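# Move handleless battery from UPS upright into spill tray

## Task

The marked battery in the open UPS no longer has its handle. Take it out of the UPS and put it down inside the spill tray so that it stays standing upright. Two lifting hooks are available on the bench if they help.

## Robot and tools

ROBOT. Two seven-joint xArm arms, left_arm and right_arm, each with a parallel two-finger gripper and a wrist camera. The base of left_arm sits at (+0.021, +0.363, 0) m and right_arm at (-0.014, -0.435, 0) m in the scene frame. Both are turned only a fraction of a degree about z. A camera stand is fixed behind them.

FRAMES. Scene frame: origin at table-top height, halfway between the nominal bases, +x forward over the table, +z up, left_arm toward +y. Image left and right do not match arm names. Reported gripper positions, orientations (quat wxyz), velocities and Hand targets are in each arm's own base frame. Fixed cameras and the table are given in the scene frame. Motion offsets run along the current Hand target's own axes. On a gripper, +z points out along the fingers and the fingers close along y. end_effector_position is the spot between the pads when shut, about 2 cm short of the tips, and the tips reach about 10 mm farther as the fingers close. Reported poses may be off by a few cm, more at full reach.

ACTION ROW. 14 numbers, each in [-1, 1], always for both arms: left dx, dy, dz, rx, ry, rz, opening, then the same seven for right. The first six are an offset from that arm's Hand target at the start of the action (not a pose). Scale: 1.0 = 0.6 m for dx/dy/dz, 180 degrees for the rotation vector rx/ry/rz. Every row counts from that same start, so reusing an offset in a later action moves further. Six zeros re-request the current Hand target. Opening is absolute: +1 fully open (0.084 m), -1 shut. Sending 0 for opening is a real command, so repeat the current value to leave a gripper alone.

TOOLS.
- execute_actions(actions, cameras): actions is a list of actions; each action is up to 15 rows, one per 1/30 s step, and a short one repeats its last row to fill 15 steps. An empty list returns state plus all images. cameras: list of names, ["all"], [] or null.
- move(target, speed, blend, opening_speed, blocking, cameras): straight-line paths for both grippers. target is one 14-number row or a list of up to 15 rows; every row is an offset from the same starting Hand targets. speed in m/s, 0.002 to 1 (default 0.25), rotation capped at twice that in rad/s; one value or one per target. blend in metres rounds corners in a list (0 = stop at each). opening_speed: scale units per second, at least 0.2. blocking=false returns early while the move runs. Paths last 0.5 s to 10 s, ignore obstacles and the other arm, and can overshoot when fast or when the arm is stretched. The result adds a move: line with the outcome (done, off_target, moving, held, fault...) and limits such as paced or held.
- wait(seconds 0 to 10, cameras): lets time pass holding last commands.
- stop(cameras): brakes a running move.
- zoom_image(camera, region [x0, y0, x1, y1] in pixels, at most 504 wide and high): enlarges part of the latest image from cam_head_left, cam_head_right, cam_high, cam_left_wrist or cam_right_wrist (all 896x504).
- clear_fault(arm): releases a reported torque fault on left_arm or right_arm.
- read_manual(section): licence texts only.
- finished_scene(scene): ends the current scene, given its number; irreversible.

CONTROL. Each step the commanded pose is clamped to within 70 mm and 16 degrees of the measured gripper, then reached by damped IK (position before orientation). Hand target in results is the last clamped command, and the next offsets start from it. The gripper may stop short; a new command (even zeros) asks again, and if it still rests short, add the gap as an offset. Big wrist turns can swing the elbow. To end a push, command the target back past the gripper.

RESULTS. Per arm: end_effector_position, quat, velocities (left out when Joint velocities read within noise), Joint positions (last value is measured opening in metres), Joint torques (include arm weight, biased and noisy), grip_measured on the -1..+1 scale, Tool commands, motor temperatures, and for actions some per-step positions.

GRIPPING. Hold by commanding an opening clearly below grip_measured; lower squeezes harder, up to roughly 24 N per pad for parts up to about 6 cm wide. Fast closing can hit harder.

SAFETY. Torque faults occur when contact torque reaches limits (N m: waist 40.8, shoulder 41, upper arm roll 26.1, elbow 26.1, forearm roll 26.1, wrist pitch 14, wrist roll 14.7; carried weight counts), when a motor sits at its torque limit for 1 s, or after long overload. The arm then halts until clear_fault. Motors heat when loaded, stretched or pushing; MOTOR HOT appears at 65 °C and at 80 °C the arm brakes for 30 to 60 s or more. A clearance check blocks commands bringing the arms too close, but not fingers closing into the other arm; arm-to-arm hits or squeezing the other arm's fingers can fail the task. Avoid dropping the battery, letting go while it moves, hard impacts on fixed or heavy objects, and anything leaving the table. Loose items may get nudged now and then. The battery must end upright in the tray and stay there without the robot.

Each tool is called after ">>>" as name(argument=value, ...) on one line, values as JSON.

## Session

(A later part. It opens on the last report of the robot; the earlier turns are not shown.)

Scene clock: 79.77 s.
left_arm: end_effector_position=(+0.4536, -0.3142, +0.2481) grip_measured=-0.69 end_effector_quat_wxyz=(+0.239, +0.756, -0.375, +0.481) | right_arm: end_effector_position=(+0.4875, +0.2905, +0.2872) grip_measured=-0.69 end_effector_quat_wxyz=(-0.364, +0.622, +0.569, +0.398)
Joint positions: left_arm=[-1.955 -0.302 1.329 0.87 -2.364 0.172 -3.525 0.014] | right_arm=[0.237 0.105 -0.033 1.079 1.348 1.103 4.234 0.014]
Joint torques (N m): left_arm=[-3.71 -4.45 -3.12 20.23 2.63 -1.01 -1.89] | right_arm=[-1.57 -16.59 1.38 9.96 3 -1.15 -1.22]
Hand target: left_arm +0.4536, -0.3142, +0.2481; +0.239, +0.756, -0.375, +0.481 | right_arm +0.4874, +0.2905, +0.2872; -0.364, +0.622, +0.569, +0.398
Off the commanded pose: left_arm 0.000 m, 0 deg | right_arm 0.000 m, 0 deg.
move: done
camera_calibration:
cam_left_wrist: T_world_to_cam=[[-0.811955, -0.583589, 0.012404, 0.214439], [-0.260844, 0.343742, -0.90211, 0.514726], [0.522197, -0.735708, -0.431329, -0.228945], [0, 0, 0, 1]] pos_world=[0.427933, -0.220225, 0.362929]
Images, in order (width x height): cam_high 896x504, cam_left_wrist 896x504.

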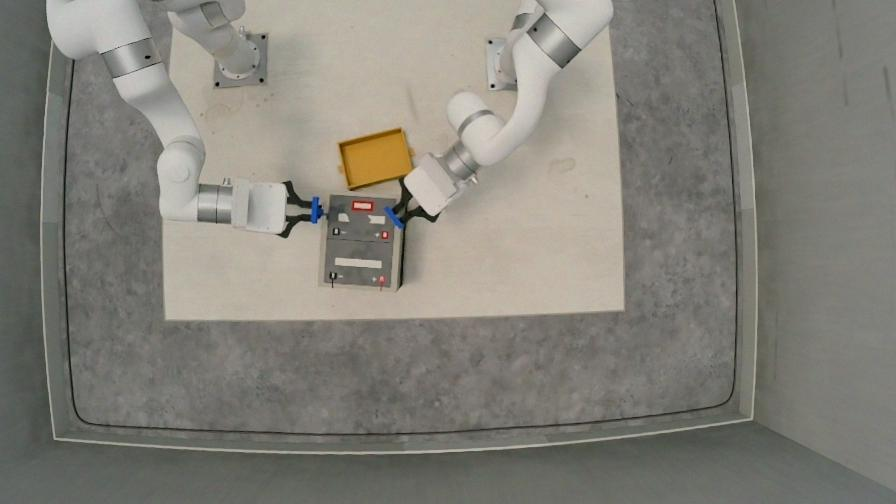

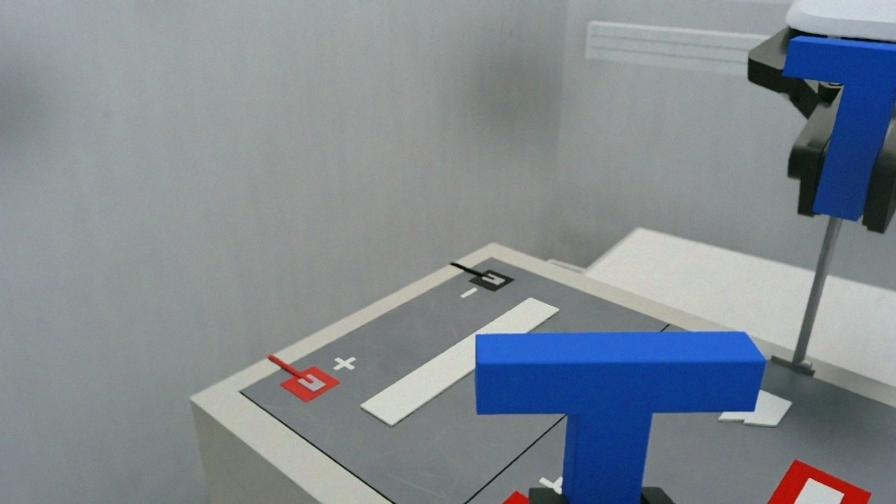

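>>> move(target=[0,0,0,0,0,0,-0.9,-0.0045,0,0.0021,0,0,0,-0.9], speed=0.02, cameras=["cam_left_wrist"])

>>> zoom_image(camera="cam_left_wrist", region=[760, 330, 840, 400])

Scene clock: 80.67 s.
left_arm: end_effector_position=(+0.4536, -0.3142, +0.2481) grip_measured=-0.69 end_effector_quat_wxyz=(+0.239, +0.756, -0.375, +0.481) | right_arm: end_effector_position=(+0.4875, +0.2906, +0.2846) grip_measured=-0.69 end_effector_quat_wxyz=(-0.364, +0.621, +0.569, +0.398)
Joint positions: left_arm=[-1.955 -0.302 1.329 0.87 -2.364 0.172 -3.525 0.014] | right_arm=[0.237 0.109 -0.033 1.077 1.352 1.101 4.227 0.014]
Joint torques (N m): left_arm=[-3.48 -4.64 -2.95 20.18 2.54 -1.12 -1.79] | right_arm=[0.97 -3.54 2.48 3.28 0.77 -3.34 -1.31]
Hand target: left_arm +0.4536, -0.3142, +0.2481; +0.239, +0.756, -0.375, +0.481 | right_arm +0.4874, +0.2905, +0.2843; -0.364, +0.622, +0.569, +0.398
Off the commanded pose: left_arm 0.000 m, 0 deg | right_arm 0.000 m, 0 deg.
move: done
camera_calibration:
cam_left_wrist: T_world_to_cam=[[-0.811955, -0.583589, 0.012404, 0.214439], [-0.260844, 0.343742, -0.90211, 0.514726], [0.522197, -0.735708, -0.431329, -0.228945], [0, 0, 0, 1]] pos_world=[0.427933, -0.220225, 0.362929]
Images, in order (width x height): cam_left_wrist 896x504.

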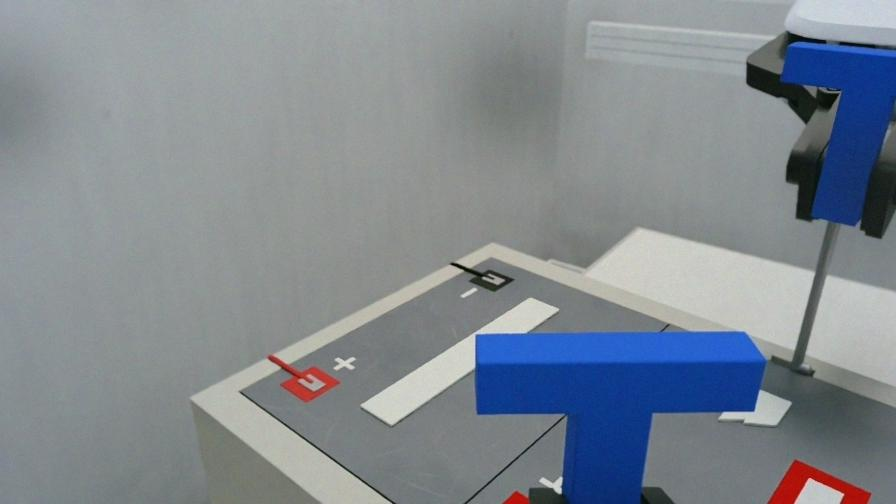

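Scaled by 6.300 from the camera's 896x504 image, which has a finer 1280x720 frame.

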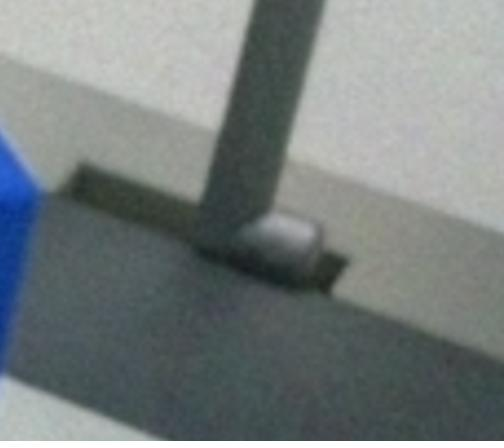

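>>> move(target=[[0,0,0,0,0,0,-0.9,0.0008,0,-0.0021,0,0,0,-0.9],[0,0,0,0,0,0,-0.9,-0.0082,0,0.0021,0,0,0,-0.9]], speed=0.02, cameras=["cam_left_wrist"])

>>> zoom_image(camera="cam_left_wrist", region=[760, 330, 840, 400])

Scene clock: 82.07 s.
left_arm: end_effector_position=(+0.4536, -0.3142, +0.2481) grip_measured=-0.69 end_effector_quat_wxyz=(+0.239, +0.756, -0.375, +0.481) | right_arm: end_effector_position=(+0.4874, +0.2895, +0.2793) grip_measured=-0.69 end_effector_quat_wxyz=(-0.363, +0.622, +0.569, +0.398)
Joint positions: left_arm=[-1.955 -0.302 1.329 0.87 -2.364 0.172 -3.525 0.014] | right_arm=[0.236 0.116 -0.033 1.072 1.357 1.1 4.214 0.014]
Joint torques (N m): left_arm=[-3.43 -4.13 -3.12 20.16 2.67 -1.01 -1.87] | right_arm=[0.42 3.74 2.93 -1.03 -0.77 -4.22 -1.31]
Hand target: left_arm +0.4536, -0.3142, +0.2481; +0.239, +0.756, -0.375, +0.481 | right_arm +0.4874, +0.2896, +0.2793; -0.364, +0.622, +0.569, +0.398
Off the commanded pose: left_arm 0.000 m, 0 deg | right_arm 0.000 m, 0 deg.
move: done
camera_calibration:
cam_left_wrist: T_world_to_cam=[[-0.811955, -0.583589, 0.012404, 0.214439], [-0.260844, 0.343742, -0.90211, 0.514726], [0.522197, -0.735708, -0.431329, -0.228945], [0, 0, 0, 1]] pos_world=[0.427933, -0.220225, 0.362929]
Images, in order (width x height): cam_left_wrist 896x504.

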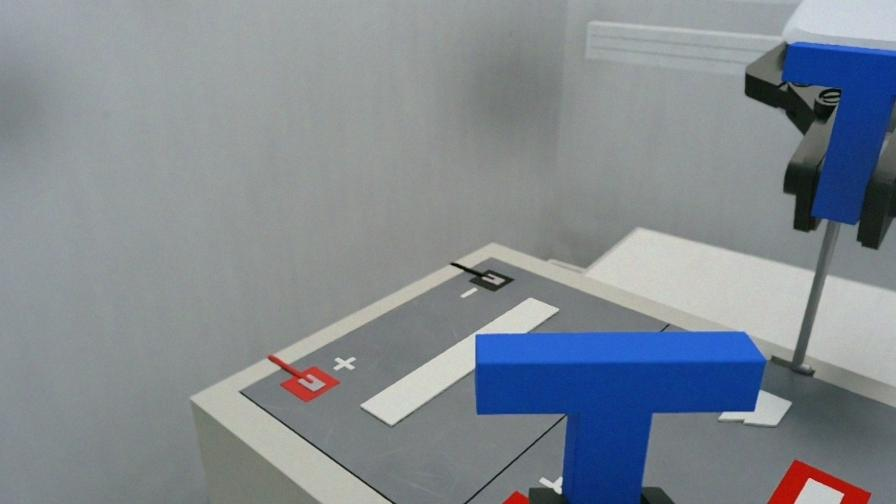

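Scaled by 6.300 from the camera's 896x504 image, which has a finer 1280x720 frame.

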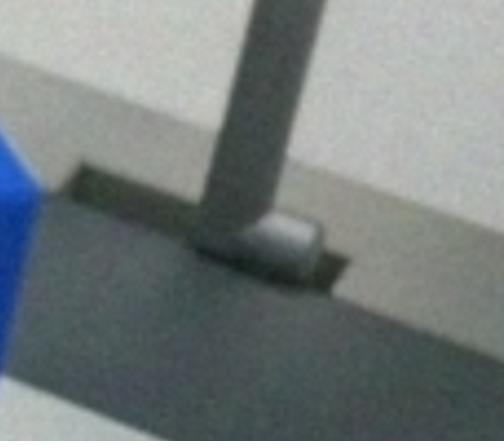

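>>> move(target=[0,0,0,0,0,0,-0.9,0.006,0,-0.0028,0,0,0,-0.9], speed=0.03, cameras=["cam_left_wrist","cam_right_wrist"])

>>> zoom_image(camera="cam_left_wrist", region=[760, 330, 840, 400])

Scene clock: 83.10 s.
left_arm: end_effector_position=(+0.4536, -0.3142, +0.2481) grip_measured=-0.69 end_effector_quat_wxyz=(+0.239, +0.756, -0.375, +0.481) | right_arm: end_effector_position=(+0.4873, +0.2897, +0.2831) grip_measured=-0.69 end_effector_quat_wxyz=(-0.364, +0.622, +0.569, +0.398)
Joint positions: left_arm=[-1.955 -0.302 1.329 0.87 -2.364 0.172 -3.525 0.014] | right_arm=[0.236 0.11 -0.034 1.075 1.352 1.102 4.223 0.014]
Joint torques (N m): left_arm=[-3.48 -4.37 -3.09 20.04 2.54 -1.05 -1.77] | right_arm=[-0.98 -33 -2.57 12.65 -1.46 1.19 1.26]
Hand target: left_arm +0.4536, -0.3142, +0.2481; +0.239, +0.756, -0.375, +0.481 | right_arm +0.4874, +0.2896, +0.2832; -0.364, +0.622, +0.569, +0.398
Off the commanded pose: left_arm 0.000 m, 0 deg | right_arm 0.000 m, 0 deg.
move: done
camera_calibration:
cam_left_wrist: T_world_to_cam=[[-0.811955, -0.583589, 0.012404, 0.214439], [-0.260844, 0.343742, -0.90211, 0.514726], [0.522197, -0.735708, -0.431329, -0.228945], [0, 0, 0, 1]] pos_world=[0.427933, -0.220225, 0.362929]
cam_right_wrist: T_world_to_cam=[[0.995088, -0.0975404, -0.0168806, -0.418828], [-0.0575211, -0.430971, -0.90053, 0.469555], [0.0805631, 0.897078, -0.434465, -0.0439179], [0, 0, 0, 1]] pos_world=[0.447319, 0.20091, 0.396698]
Images, in order (width x height): cam_left_wrist 896x504, cam_right_wrist 896x504.

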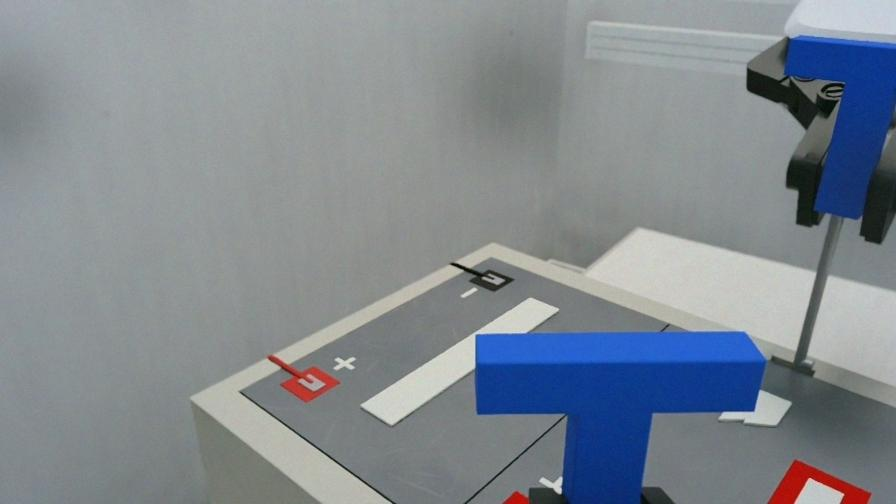

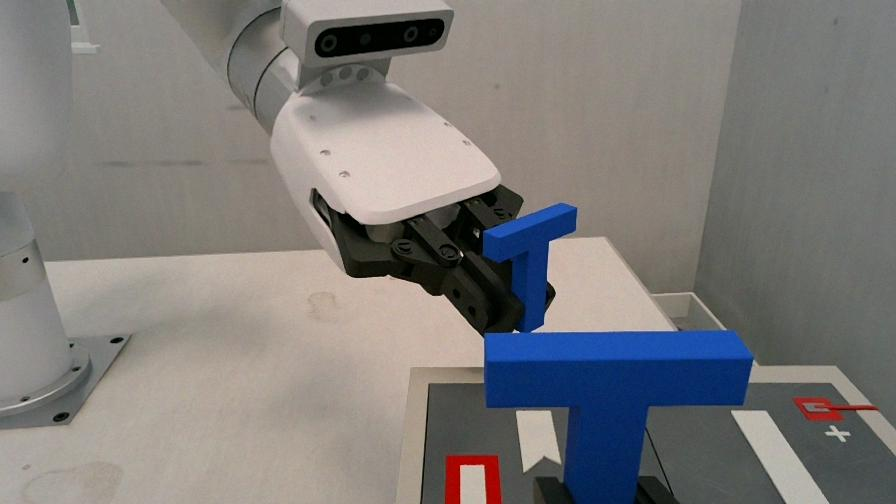

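Scaled by 6.300 from the camera's 896x504 image, which has a finer 1280x720 frame.

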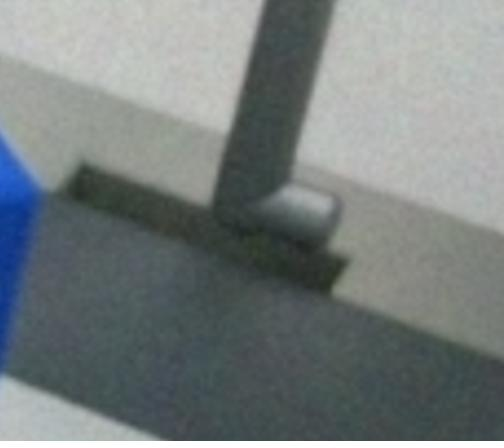

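>>> move(target=[[0,0,0,0,0,0,-0.9,0,0.0013,0,0,0,0,-0.9],[0,0,0,0,0,0,-0.9,-0.006,0.0013,0.003,0,0,0,-0.9]], speed=0.02, cameras=["cam_left_wrist"])

>>> zoom_image(camera="cam_left_wrist", region=[760, 330, 840, 400])

Scene clock: 84.50 s.
left_arm: end_effector_position=(+0.4536, -0.3142, +0.2481) grip_measured=-0.69 end_effector_quat_wxyz=(+0.239, +0.756, -0.375, +0.481) | right_arm: end_effector_position=(+0.4882, +0.2896, +0.2796) grip_measured=-0.69 end_effector_quat_wxyz=(-0.363, +0.621, +0.569, +0.398)
Joint positions: left_arm=[-1.955 -0.302 1.329 0.87 -2.364 0.172 -3.525 0.014] | right_arm=[0.236 0.118 -0.034 1.075 1.357 1.101 4.214 0.014]
Joint torques (N m): left_arm=[-3.45 -4.14 -3.11 20.12 2.54 -1.01 -1.75] | right_arm=[1.8 -1.2 2.49 1.92 0.42 -3.65 -1.29]
Hand target: left_arm +0.4536, -0.3142, +0.2481; +0.239, +0.756, -0.375, +0.481 | right_arm +0.4882, +0.2896, +0.2792; -0.364, +0.622, +0.569, +0.398
Off the commanded pose: left_arm 0.000 m, 0 deg | right_arm 0.000 m, 0 deg.
move: done
camera_calibration:
cam_left_wrist: T_world_to_cam=[[-0.811955, -0.583589, 0.012404, 0.214439], [-0.260844, 0.343742, -0.90211, 0.514726], [0.522197, -0.735708, -0.431329, -0.228945], [0, 0, 0, 1]] pos_world=[0.427933, -0.220225, 0.362929]
Images, in order (width x height): cam_left_wrist 896x504.

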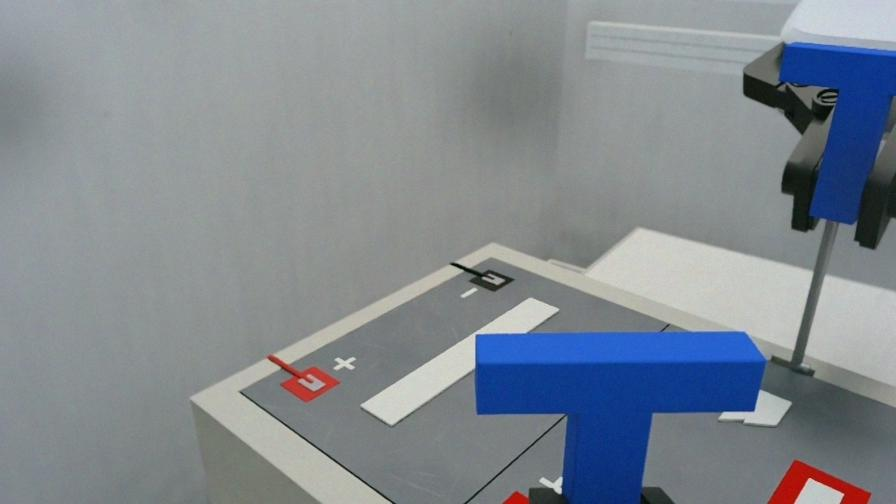

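Scaled by 6.300 from the camera's 896x504 image, which has a finer 1280x720 frame.

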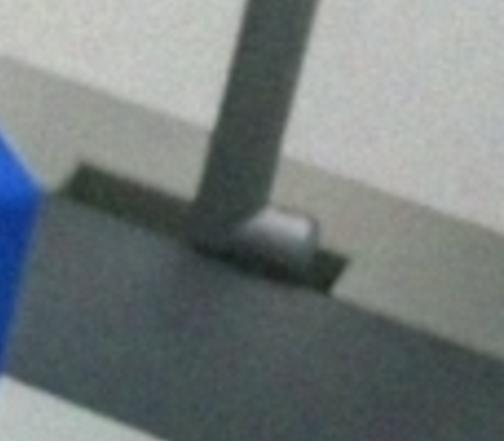

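>>> move(target=[[0,0,0,0,0,0,-0.9,0.003,0,-0.0014,0,0,0,-0.9],[0,0,0,0,0,0,-0.9,0.0023,0,-0.0029,0,0,0,-0.9],[0,0,0,0,0,0,-0.9,-0.0052,0,0.0006,0,0,0,-0.9]], speed=0.02, cameras=["cam_left_wrist"])

>>> zoom_image(camera="cam_left_wrist", region=[760, 330, 840, 400])

Scene clock: 86.07 s.
left_arm: end_effector_position=(+0.4536, -0.3142, +0.2481) grip_measured=-0.69 end_effector_quat_wxyz=(+0.239, +0.756, -0.375, +0.481) | right_arm: end_effector_position=(+0.4881, +0.2886, +0.2763) grip_measured=-0.69 end_effector_quat_wxyz=(-0.364, +0.622, +0.569, +0.398)
Joint positions: left_arm=[-1.955 -0.302 1.329 0.87 -2.364 0.172 -3.525 0.014] | right_arm=[0.235 0.122 -0.035 1.071 1.359 1.101 4.206 0.014]
Joint torques (N m): left_arm=[-3.6 -4.38 -3.1 20.08 2.48 -0.98 -1.76] | right_arm=[-2 -17.01 1.68 9.5 3.25 -1 -1.27]
Hand target: left_arm +0.4536, -0.3142, +0.2481; +0.239, +0.756, -0.375, +0.481 | right_arm +0.4881, +0.2887, +0.2762; -0.364, +0.622, +0.569, +0.398
Off the commanded pose: left_arm 0.000 m, 0 deg | right_arm 0.000 m, 0 deg.
move: done
camera_calibration:
cam_left_wrist: T_world_to_cam=[[-0.811955, -0.583589, 0.012404, 0.214439], [-0.260844, 0.343742, -0.90211, 0.514726], [0.522197, -0.735708, -0.431329, -0.228945], [0, 0, 0, 1]] pos_world=[0.427933, -0.220225, 0.362929]
Images, in order (width x height): cam_left_wrist 896x504.

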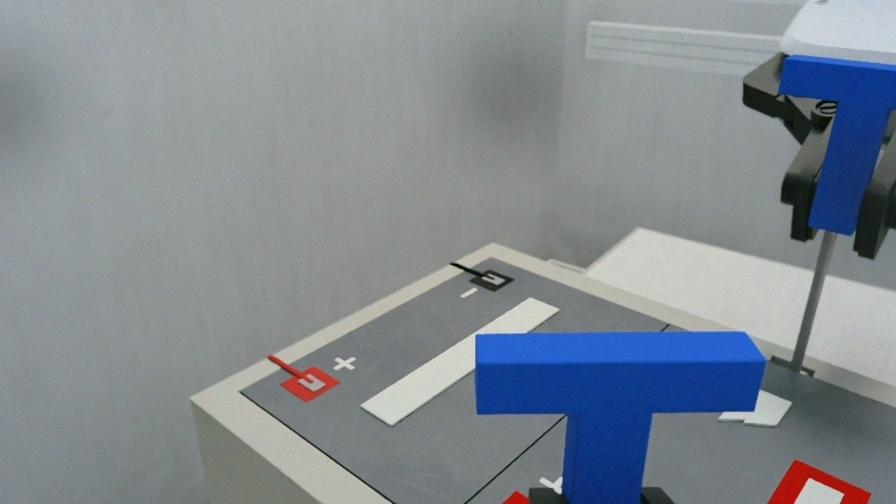

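Scaled by 6.300 from the camera's 896x504 image, which has a finer 1280x720 frame.

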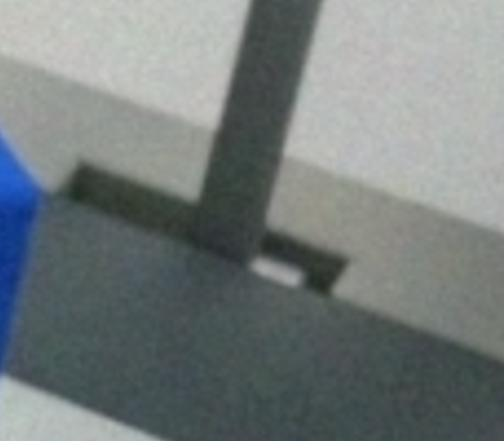

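>>> move(target=[0,0,0,0,0,0,-0.9,-0.0196,0,0.0092,0,0,0,-0.9], speed=0.04)

>>> move(target=[0,0,0,0,0,0,-0.9,-0.0188,0,0.0088,0,0,0,-0.9], speed=0.04, cameras=["cam_left_wrist","cam_right_wrist"])

>>> zoom_image(camera="cam_left_wrist", region=[760, 330, 840, 400])

Scene clock: 87.10 s.
left_arm: end_effector_position=(+0.4536, -0.3142, +0.2481) grip_measured=-0.69 end_effector_quat_wxyz=(+0.239, +0.756, -0.375, +0.481) | right_arm: end_effector_position=(+0.4881, +0.2888, +0.2633) grip_measured=-0.69 end_effector_quat_wxyz=(-0.364, +0.622, +0.569, +0.398)
Joint positions: left_arm=[-1.955 -0.302 1.329 0.87 -2.364 0.172 -3.525 0.014] | right_arm=[0.235 0.141 -0.033 1.062 1.375 1.094 4.174 0.014]
Joint torques (N m): left_arm=[-3.65 -4.37 -3.02 20.17 2.33 -1.11 -1.88] | right_arm=[-0.21 -17.13 2.63 9.76 3.22 -0.98 -1.36]
Hand target: left_arm +0.4536, -0.3142, +0.2481; +0.239, +0.756, -0.375, +0.481 | right_arm +0.4881, +0.2887, +0.2632; -0.364, +0.622, +0.569, +0.398
Off the commanded pose: left_arm 0.000 m, 0 deg | right_arm 0.000 m, 0 deg.
move: done

Scene clock: 87.87 s.
left_arm: end_effector_position=(+0.4536, -0.3142, +0.2481) grip_measured=-0.69 end_effector_quat_wxyz=(+0.239, +0.756, -0.375, +0.481) | right_arm: end_effector_position=(+0.4881, +0.2888, +0.2508) grip_measured=-0.69 end_effector_quat_wxyz=(-0.364, +0.622, +0.569, +0.398)
Joint positions: left_arm=[-1.955 -0.302 1.329 0.87 -2.364 0.172 -3.525 0.014] | right_arm=[0.235 0.161 -0.032 1.054 1.39 1.088 4.144 0.014]
Joint torques (N m): left_arm=[-3.57 -4.21 -3.13 20.12 2.31 -1.16 -1.83] | right_arm=[-3.28 -17.08 2.27 9.29 3.27 -0.99 -1.2]
Hand target: left_arm +0.4536, -0.3142, +0.2481; +0.239, +0.756, -0.375, +0.481 | right_arm +0.4881, +0.2888, +0.2508; -0.364, +0.622, +0.569, +0.398
Off the commanded pose: left_arm 0.000 m, 0 deg | right_arm 0.000 m, 0 deg.
move: done
camera_calibration:
cam_left_wrist: T_world_to_cam=[[-0.811955, -0.583589, 0.012404, 0.214439], [-0.260844, 0.343742, -0.90211, 0.514726], [0.522197, -0.735708, -0.431329, -0.228945], [0, 0, 0, 1]] pos_world=[0.427933, -0.220225, 0.362929]
cam_right_wrist: T_world_to_cam=[[0.995078, -0.097678, -0.0167084, -0.420179], [-0.0574181, -0.430888, -0.900577, 0.440117], [0.0807671, 0.897103, -0.434376, -0.0574188], [0, 0, 0, 1]] pos_world=[0.448019, 0.20011, 0.364398]
Images, in order (width x height): cam_left_wrist 896x504, cam_right_wrist 896x504.

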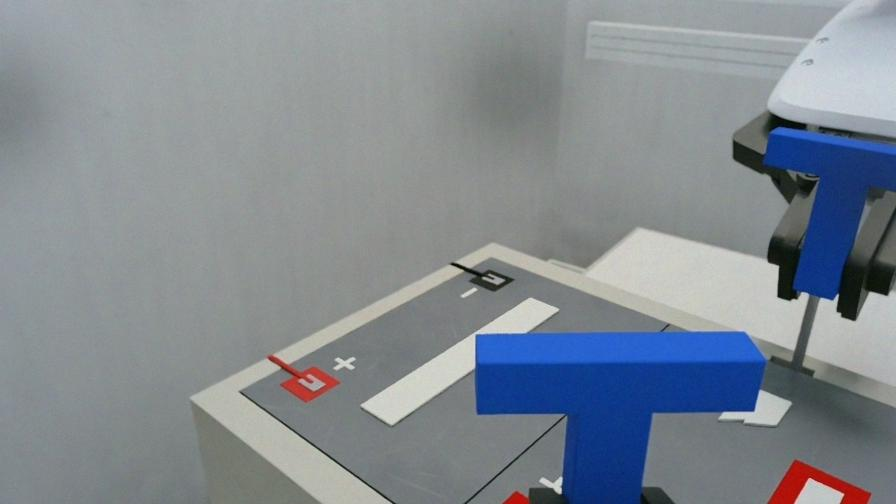

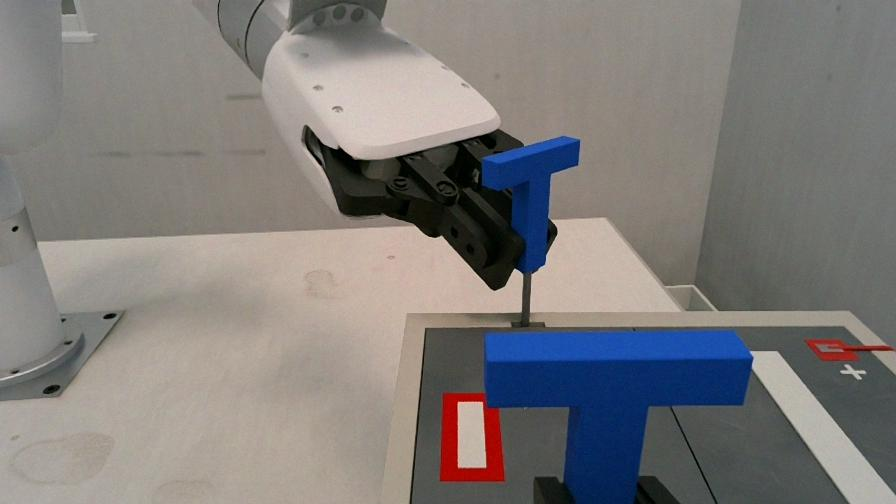

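Scaled by 6.300 from the camera's 896x504 image, which has a finer 1280x720 frame.

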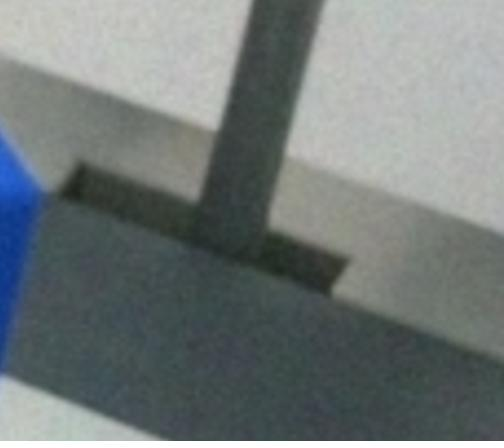

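>>> move(target=[[0.0008,0.0054,0.0018,0.0705,0,-0.0329,-0.9,0.0004,-0.0076,0.0009,-0.0705,0,0.0329,-0.9],[0.002,0.0127,0.0042,0.141,0,-0.0658,-0.9,0.0016,-0.0149,0.0033,-0.141,0,0.0658,-0.9],[0.002,0.0127,0.0042,0.141,0,-0.0658,-0.9,0.0035,-0.0211,0.0074,-0.2114,0,0.0987,-0.9]], blend=[0.001,0.001,0], speed=0.2, cameras=["cam_right_wrist","cam_high"])

>>> zoom_image(camera="cam_high", region=[290, 180, 430, 250])

Scene clock: 90.90 s.
left_arm: end_effector_position=(+0.4492, -0.3210, +0.2481) grip_measured=-0.69 end_effector_quat_wxyz=(+0.115, +0.824, -0.181, +0.524) | right_arm: end_effector_position=(+0.4759, +0.2948, +0.2508) grip_measured=-0.69 end_effector_quat_wxyz=(-0.198, +0.785, +0.308, +0.501)
Joint positions: left_arm=[-1.391 -0.112 0.768 0.812 -3.856 0.323 -2.465 0.014] | right_arm=[0.397 -0.058 0.161 0.853 2.455 0.283 3.738 0.014]
Joint torques (N m): left_arm=[4.88 -18.88 -2.39 14.84 -2.86 2.72 2.1] | right_arm=[-3.72 -11.47 2.86 12.39 2.12 0.17 -1.12]
Hand target: left_arm +0.4492, -0.3210, +0.2481; +0.115, +0.824, -0.181, +0.524 | right_arm +0.4759, +0.2948, +0.2508; -0.198, +0.784, +0.308, +0.501
Off the commanded pose: left_arm 0.000 m, 0 deg | right_arm 0.000 m, 0 deg.
move: done
camera_calibration:
cam_right_wrist: T_world_to_cam=[[0.674143, -0.738342, -0.0195712, -0.0651644], [-0.333243, -0.280407, -0.900178, 0.528843], [0.659151, 0.613371, -0.435081, -0.253242], [0, 0, 0, 1]] pos_world=[0.387088, 0.255509, 0.364597]
Images, in order (width x height): cam_high 896x504, cam_right_wrist 896x504.

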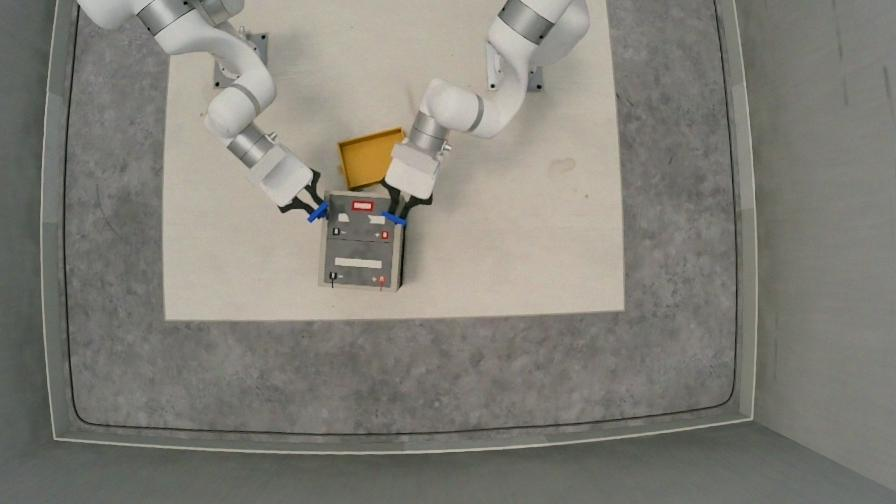

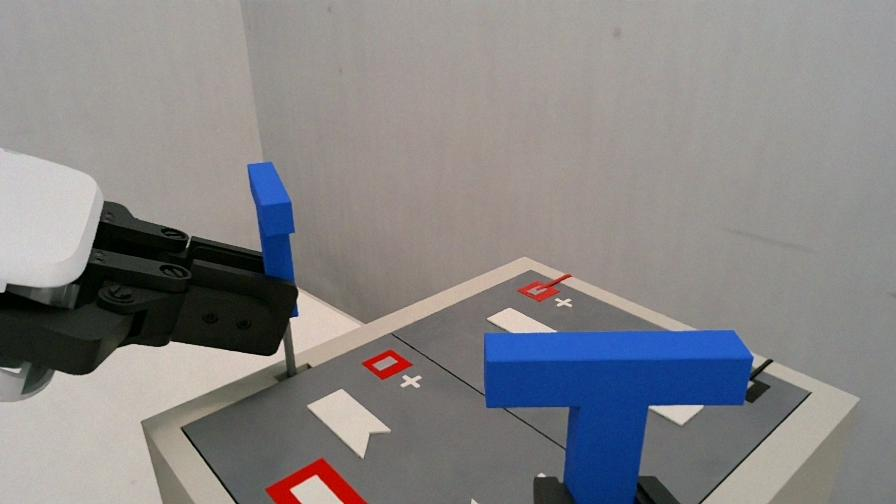

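Scaled by 3.600 from the camera's 896x504 image, which has a finer 1280x720 frame.

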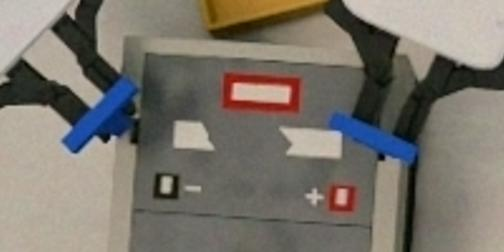

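>>> move(target=[[0,0,0,0,0,0,-0.9,0.0003,-0.0077,0.0007,-0.0705,0,0.0329,-0.9],[0,0,0,0,0,0,-0.9,0.0015,-0.0148,0.0032,-0.141,0,0.0658,-0.9]], blend=[0.001,0], speed=0.2)

>>> move(target=[0,0,0,0,0,0,-0.9,0.006,0,-0.0028,0,0,0,-0.9], speed=0.03)

>>> move(target=[0,0,0,0,0,0,-0.9,0.006,0,-0.0028,0,0,0,-0.9], speed=0.03, cameras=["cam_right_wrist","cam_left_wrist"])

Scene clock: 93.07 s.
left_arm: end_effector_position=(+0.4492, -0.3210, +0.2481) grip_measured=-0.69 end_effector_quat_wxyz=(+0.115, +0.824, -0.181, +0.524) | right_arm: end_effector_position=(+0.4714, +0.3028, +0.2509) grip_measured=-0.69 end_effector_quat_wxyz=(-0.071, +0.836, +0.108, +0.533)
Joint positions: left_arm=[-1.391 -0.112 0.768 0.812 -3.856 0.323 -2.465 0.014] | right_arm=[0.287 -0.063 0.313 0.829 4.095 0.366 2.39 0.014]
Joint torques (N m): left_arm=[3.96 -18.22 -2.26 14.93 -2.79 1.49 1.66] | right_arm=[3.27 -10.85 2.31 12.35 2.82 1.8 -1.1]
Hand target: left_arm +0.4492, -0.3210, +0.2481; +0.115, +0.824, -0.181, +0.524 | right_arm +0.4714, +0.3028, +0.2508; -0.071, +0.836, +0.108, +0.533
Off the commanded pose: left_arm 0.000 m, 0 deg | right_arm 0.000 m, 0 deg.
move: done

Scene clock: 93.80 s.
left_arm: end_effector_position=(+0.4492, -0.3210, +0.2481) grip_measured=-0.69 end_effector_quat_wxyz=(+0.115, +0.824, -0.181, +0.524) | right_arm: end_effector_position=(+0.4714, +0.3028, +0.2548) grip_measured=-0.69 end_effector_quat_wxyz=(-0.071, +0.836, +0.108, +0.533)
Joint positions: left_arm=[-1.391 -0.112 0.768 0.812 -3.856 0.323 -2.465 0.014] | right_arm=[0.286 -0.071 0.311 0.831 4.11 0.358 2.374 0.014]
Joint torques (N m): left_arm=[4.11 -18.23 -2.32 14.98 -2.61 1.18 1.72] | right_arm=[-4.01 -26.48 -3.53 12.41 2.9 -0.58 -1.16]
Hand target: left_arm +0.4492, -0.3210, +0.2481; +0.115, +0.824, -0.181, +0.524 | right_arm +0.4714, +0.3028, +0.2548; -0.071, +0.836, +0.108, +0.533
Off the commanded pose: left_arm 0.000 m, 0 deg | right_arm 0.000 m, 0 deg.
move: done

Scene clock: 94.53 s.
left_arm: end_effector_position=(+0.4492, -0.3210, +0.2481) grip_measured=-0.69 end_effector_quat_wxyz=(+0.115, +0.824, -0.181, +0.524) | right_arm: end_effector_position=(+0.4713, +0.3028, +0.2586) grip_measured=-0.69 end_effector_quat_wxyz=(-0.071, +0.836, +0.108, +0.533)
Joint positions: left_arm=[-1.391 -0.112 0.768 0.812 -3.856 0.323 -2.465 0.014] | right_arm=[0.284 -0.078 0.31 0.834 4.124 0.349 2.358 0.014]
Joint torques (N m): left_arm=[3.95 -18.27 -2.46 15.09 -2.59 0.81 1.62] | right_arm=[-4.3 -38.18 -4.71 19.2 3.34 3.11 -1.26]
Hand target: left_arm +0.4492, -0.3210, +0.2481; +0.115, +0.824, -0.181, +0.524 | right_arm +0.4714, +0.3027, +0.2588; -0.071, +0.836, +0.108, +0.533
Off the commanded pose: left_arm 0.000 m, 0 deg | right_arm 0.000 m, 0 deg.
move: done
camera_calibration:
cam_left_wrist: T_world_to_cam=[[-0.442799, -0.896538, 0.0122148, -0.0593354], [-0.39182, 0.18123, -0.902016, 0.522551], [0.806478, -0.404198, -0.43153, -0.252925], [0, 0, 0, 1]] pos_world=[0.38245, -0.25013, 0.36293]
cam_right_wrist: T_world_to_cam=[[0.248622, -0.968379, -0.020735, 0.214482], [-0.427755, -0.090565, -0.899346, 0.523381], [0.86903, 0.232467, -0.436745, -0.234805], [0, 0, 0, 1]] pos_world=[0.374607, 0.309684, 0.372599]
Images, in order (width x height): cam_left_wrist 896x504, cam_right_wrist 896x504.

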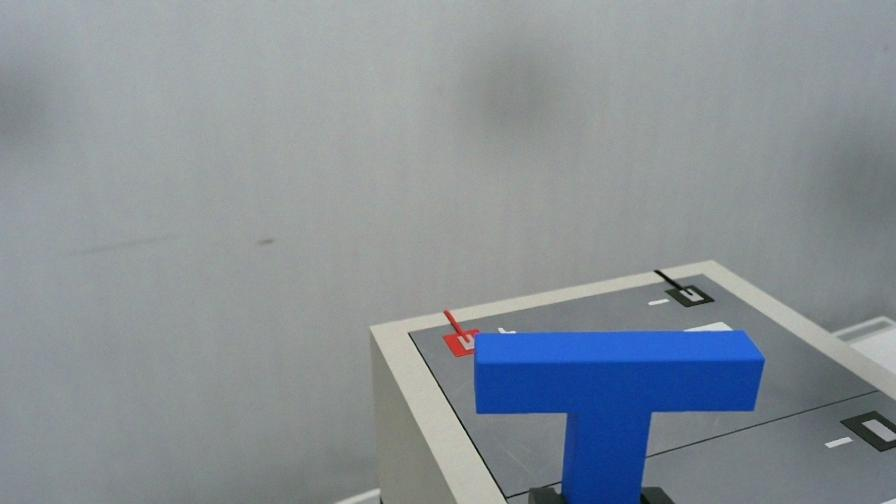

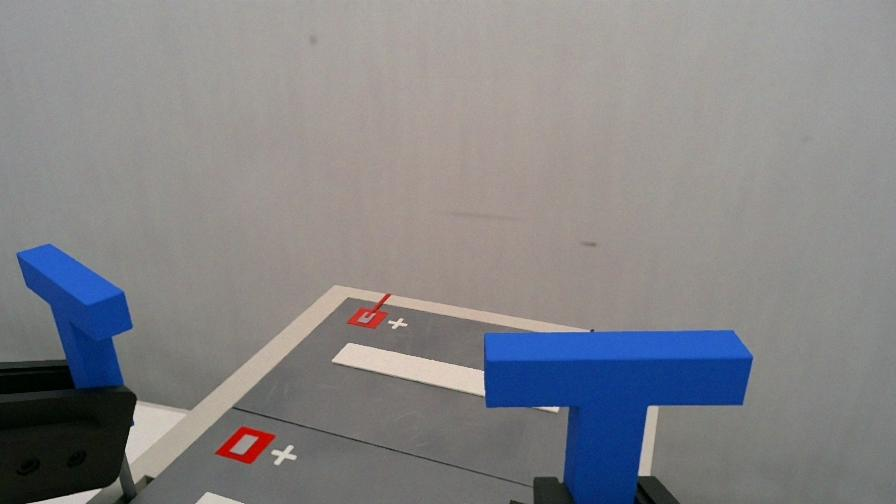

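>>> move(target=[0.0166,0,-0.0078,0,0,0,-1,0,0,0,0,0,0,-1], speed=0.03)

>>> move(target=[0.0151,0,-0.00705,0,0,0,-1,0.0151,0,-0.00705,0,0,0,-1], speed=0.02, cameras=["all"])

>>> zoom_image(camera="cam_head_right", region=[490, 200, 590, 300])

Scene clock: 95.67 s.
left_arm: end_effector_position=(+0.4491, -0.3210, +0.2590) grip_measured=-0.69 end_effector_quat_wxyz=(+0.115, +0.824, -0.181, +0.524) | right_arm: end_effector_position=(+0.4714, +0.3027, +0.2589) grip_measured=-0.69 end_effector_quat_wxyz=(-0.071, +0.836, +0.108, +0.533)
Joint positions: left_arm=[-1.377 -0.138 0.757 0.816 -3.91 0.311 -2.393 0.014] | right_arm=[0.284 -0.078 0.31 0.834 4.124 0.35 2.358 0.014]
Joint torques (N m): left_arm=[5.58 -25.61 -3.23 27.26 -3.04 1.97 2.07] | right_arm=[-4.34 -37.17 -4.53 18.93 2.71 4.75 -1.21]
Hand target: left_arm +0.4492, -0.3210, +0.2591; +0.115, +0.824, -0.181, +0.524 | right_arm +0.4714, +0.3027, +0.2588; -0.071, +0.836, +0.108, +0.533
Off the commanded pose: left_arm 0.000 m, 0 deg | right_arm 0.000 m, 0 deg.
move: done

Scene clock: 96.53 s.
left_arm: end_effector_position=(+0.4492, -0.3210, +0.2691) grip_measured=-0.69 end_effector_quat_wxyz=(+0.115, +0.824, -0.181, +0.524) | right_arm: end_effector_position=(+0.4714, +0.3027, +0.2688) grip_measured=-0.69 end_effector_quat_wxyz=(-0.071, +0.836, +0.108, +0.533)
Joint positions: left_arm=[-1.362 -0.159 0.744 0.819 -3.962 0.301 -2.327 0.014] | right_arm=[0.279 -0.096 0.308 0.84 4.164 0.329 2.315 0.014]
Joint torques (N m): left_arm=[5.4 -26.52 -4.07 31.38 -2.66 1.56 2.19] | right_arm=[-4.4 -37.85 -5.26 19.16 2.95 2.45 -1.28]
Hand target: left_arm +0.4492, -0.3210, +0.2691; +0.115, +0.824, -0.181, +0.524 | right_arm +0.4714, +0.3027, +0.2688; -0.071, +0.836, +0.108, +0.533
Off the commanded pose: left_arm 0.000 m, 0 deg | right_arm 0.000 m, 0 deg.
move: done
camera_calibration:
cam_left_wrist: T_world_to_cam=[[-0.442799, -0.896538, 0.0122148, -0.0595919], [-0.39182, 0.18123, -0.902016, 0.541493], [0.806478, -0.404198, -0.43153, -0.243863], [0, 0, 0, 1]] pos_world=[0.38245, -0.25013, 0.38393]
cam_right_wrist: T_world_to_cam=[[0.248464, -0.968419, -0.0207587, 0.214651], [-0.427399, -0.0903741, -0.899535, 0.532378], [0.86925, 0.232374, -0.436356, -0.230662], [0, 0, 0, 1]] pos_world=[0.374708, 0.309585, 0.382698]

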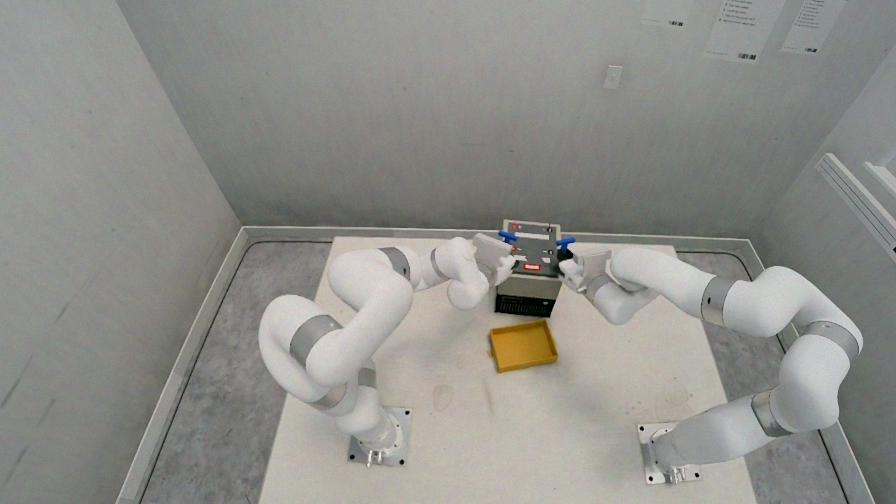

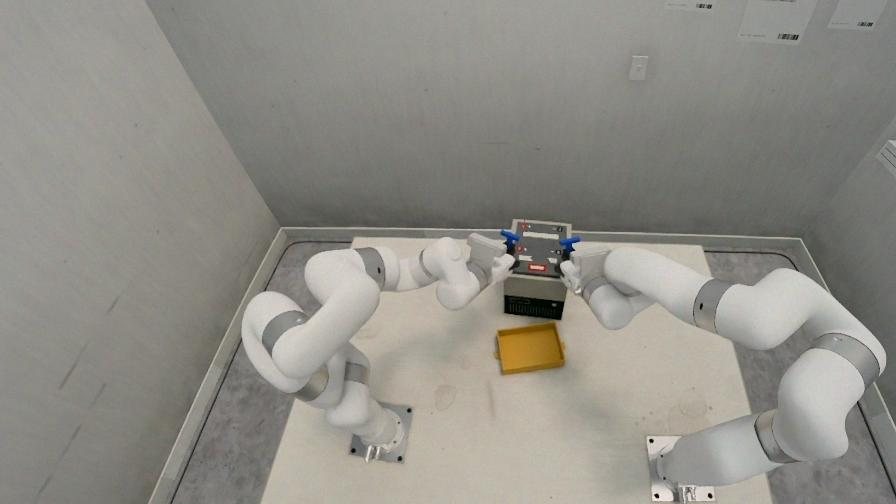

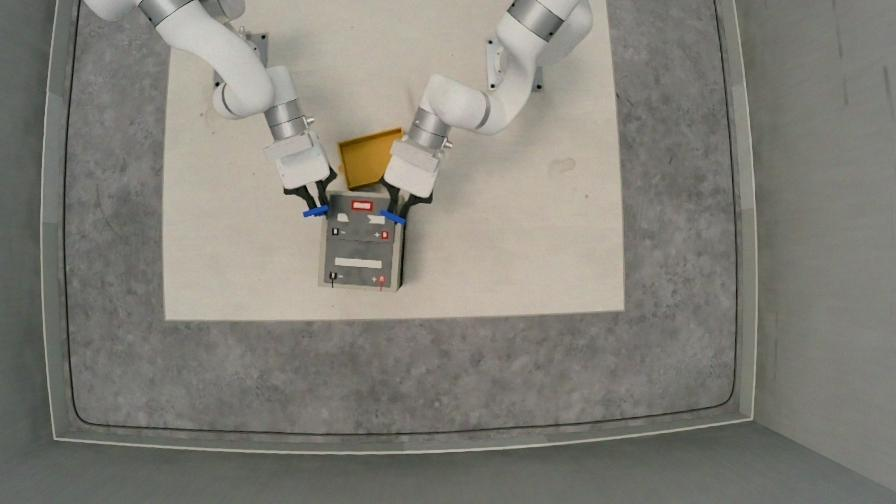

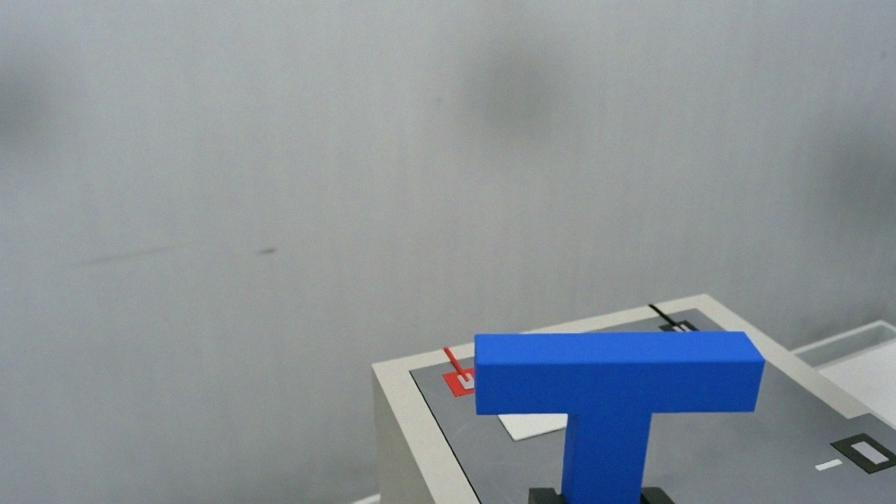

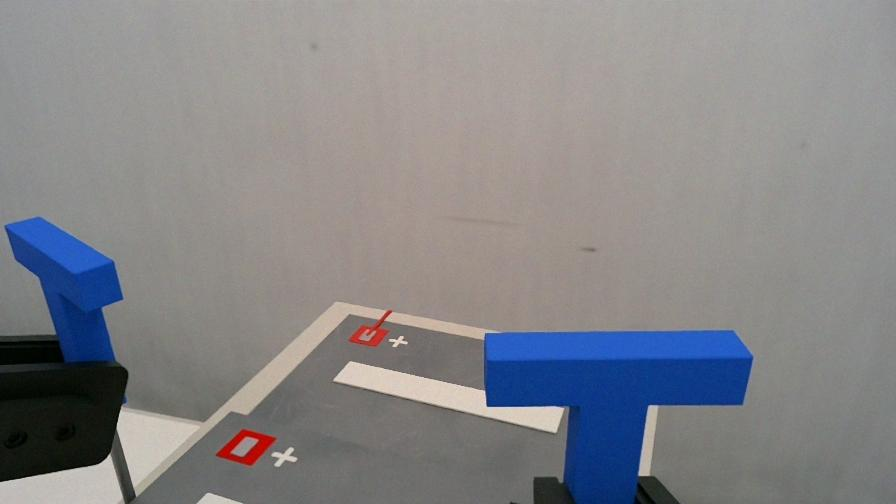

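Scaled by 5.040 from the camera's 896x504 image, which has a finer 1280x720 frame.

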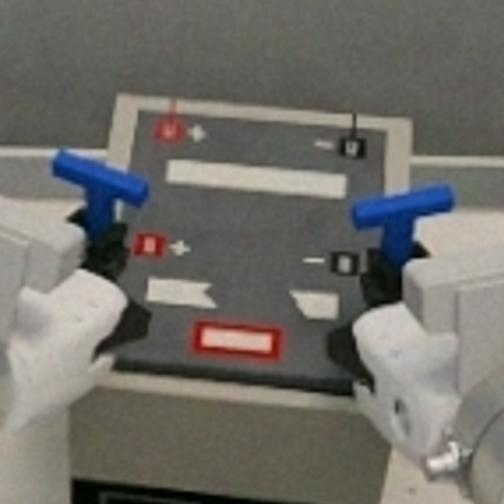

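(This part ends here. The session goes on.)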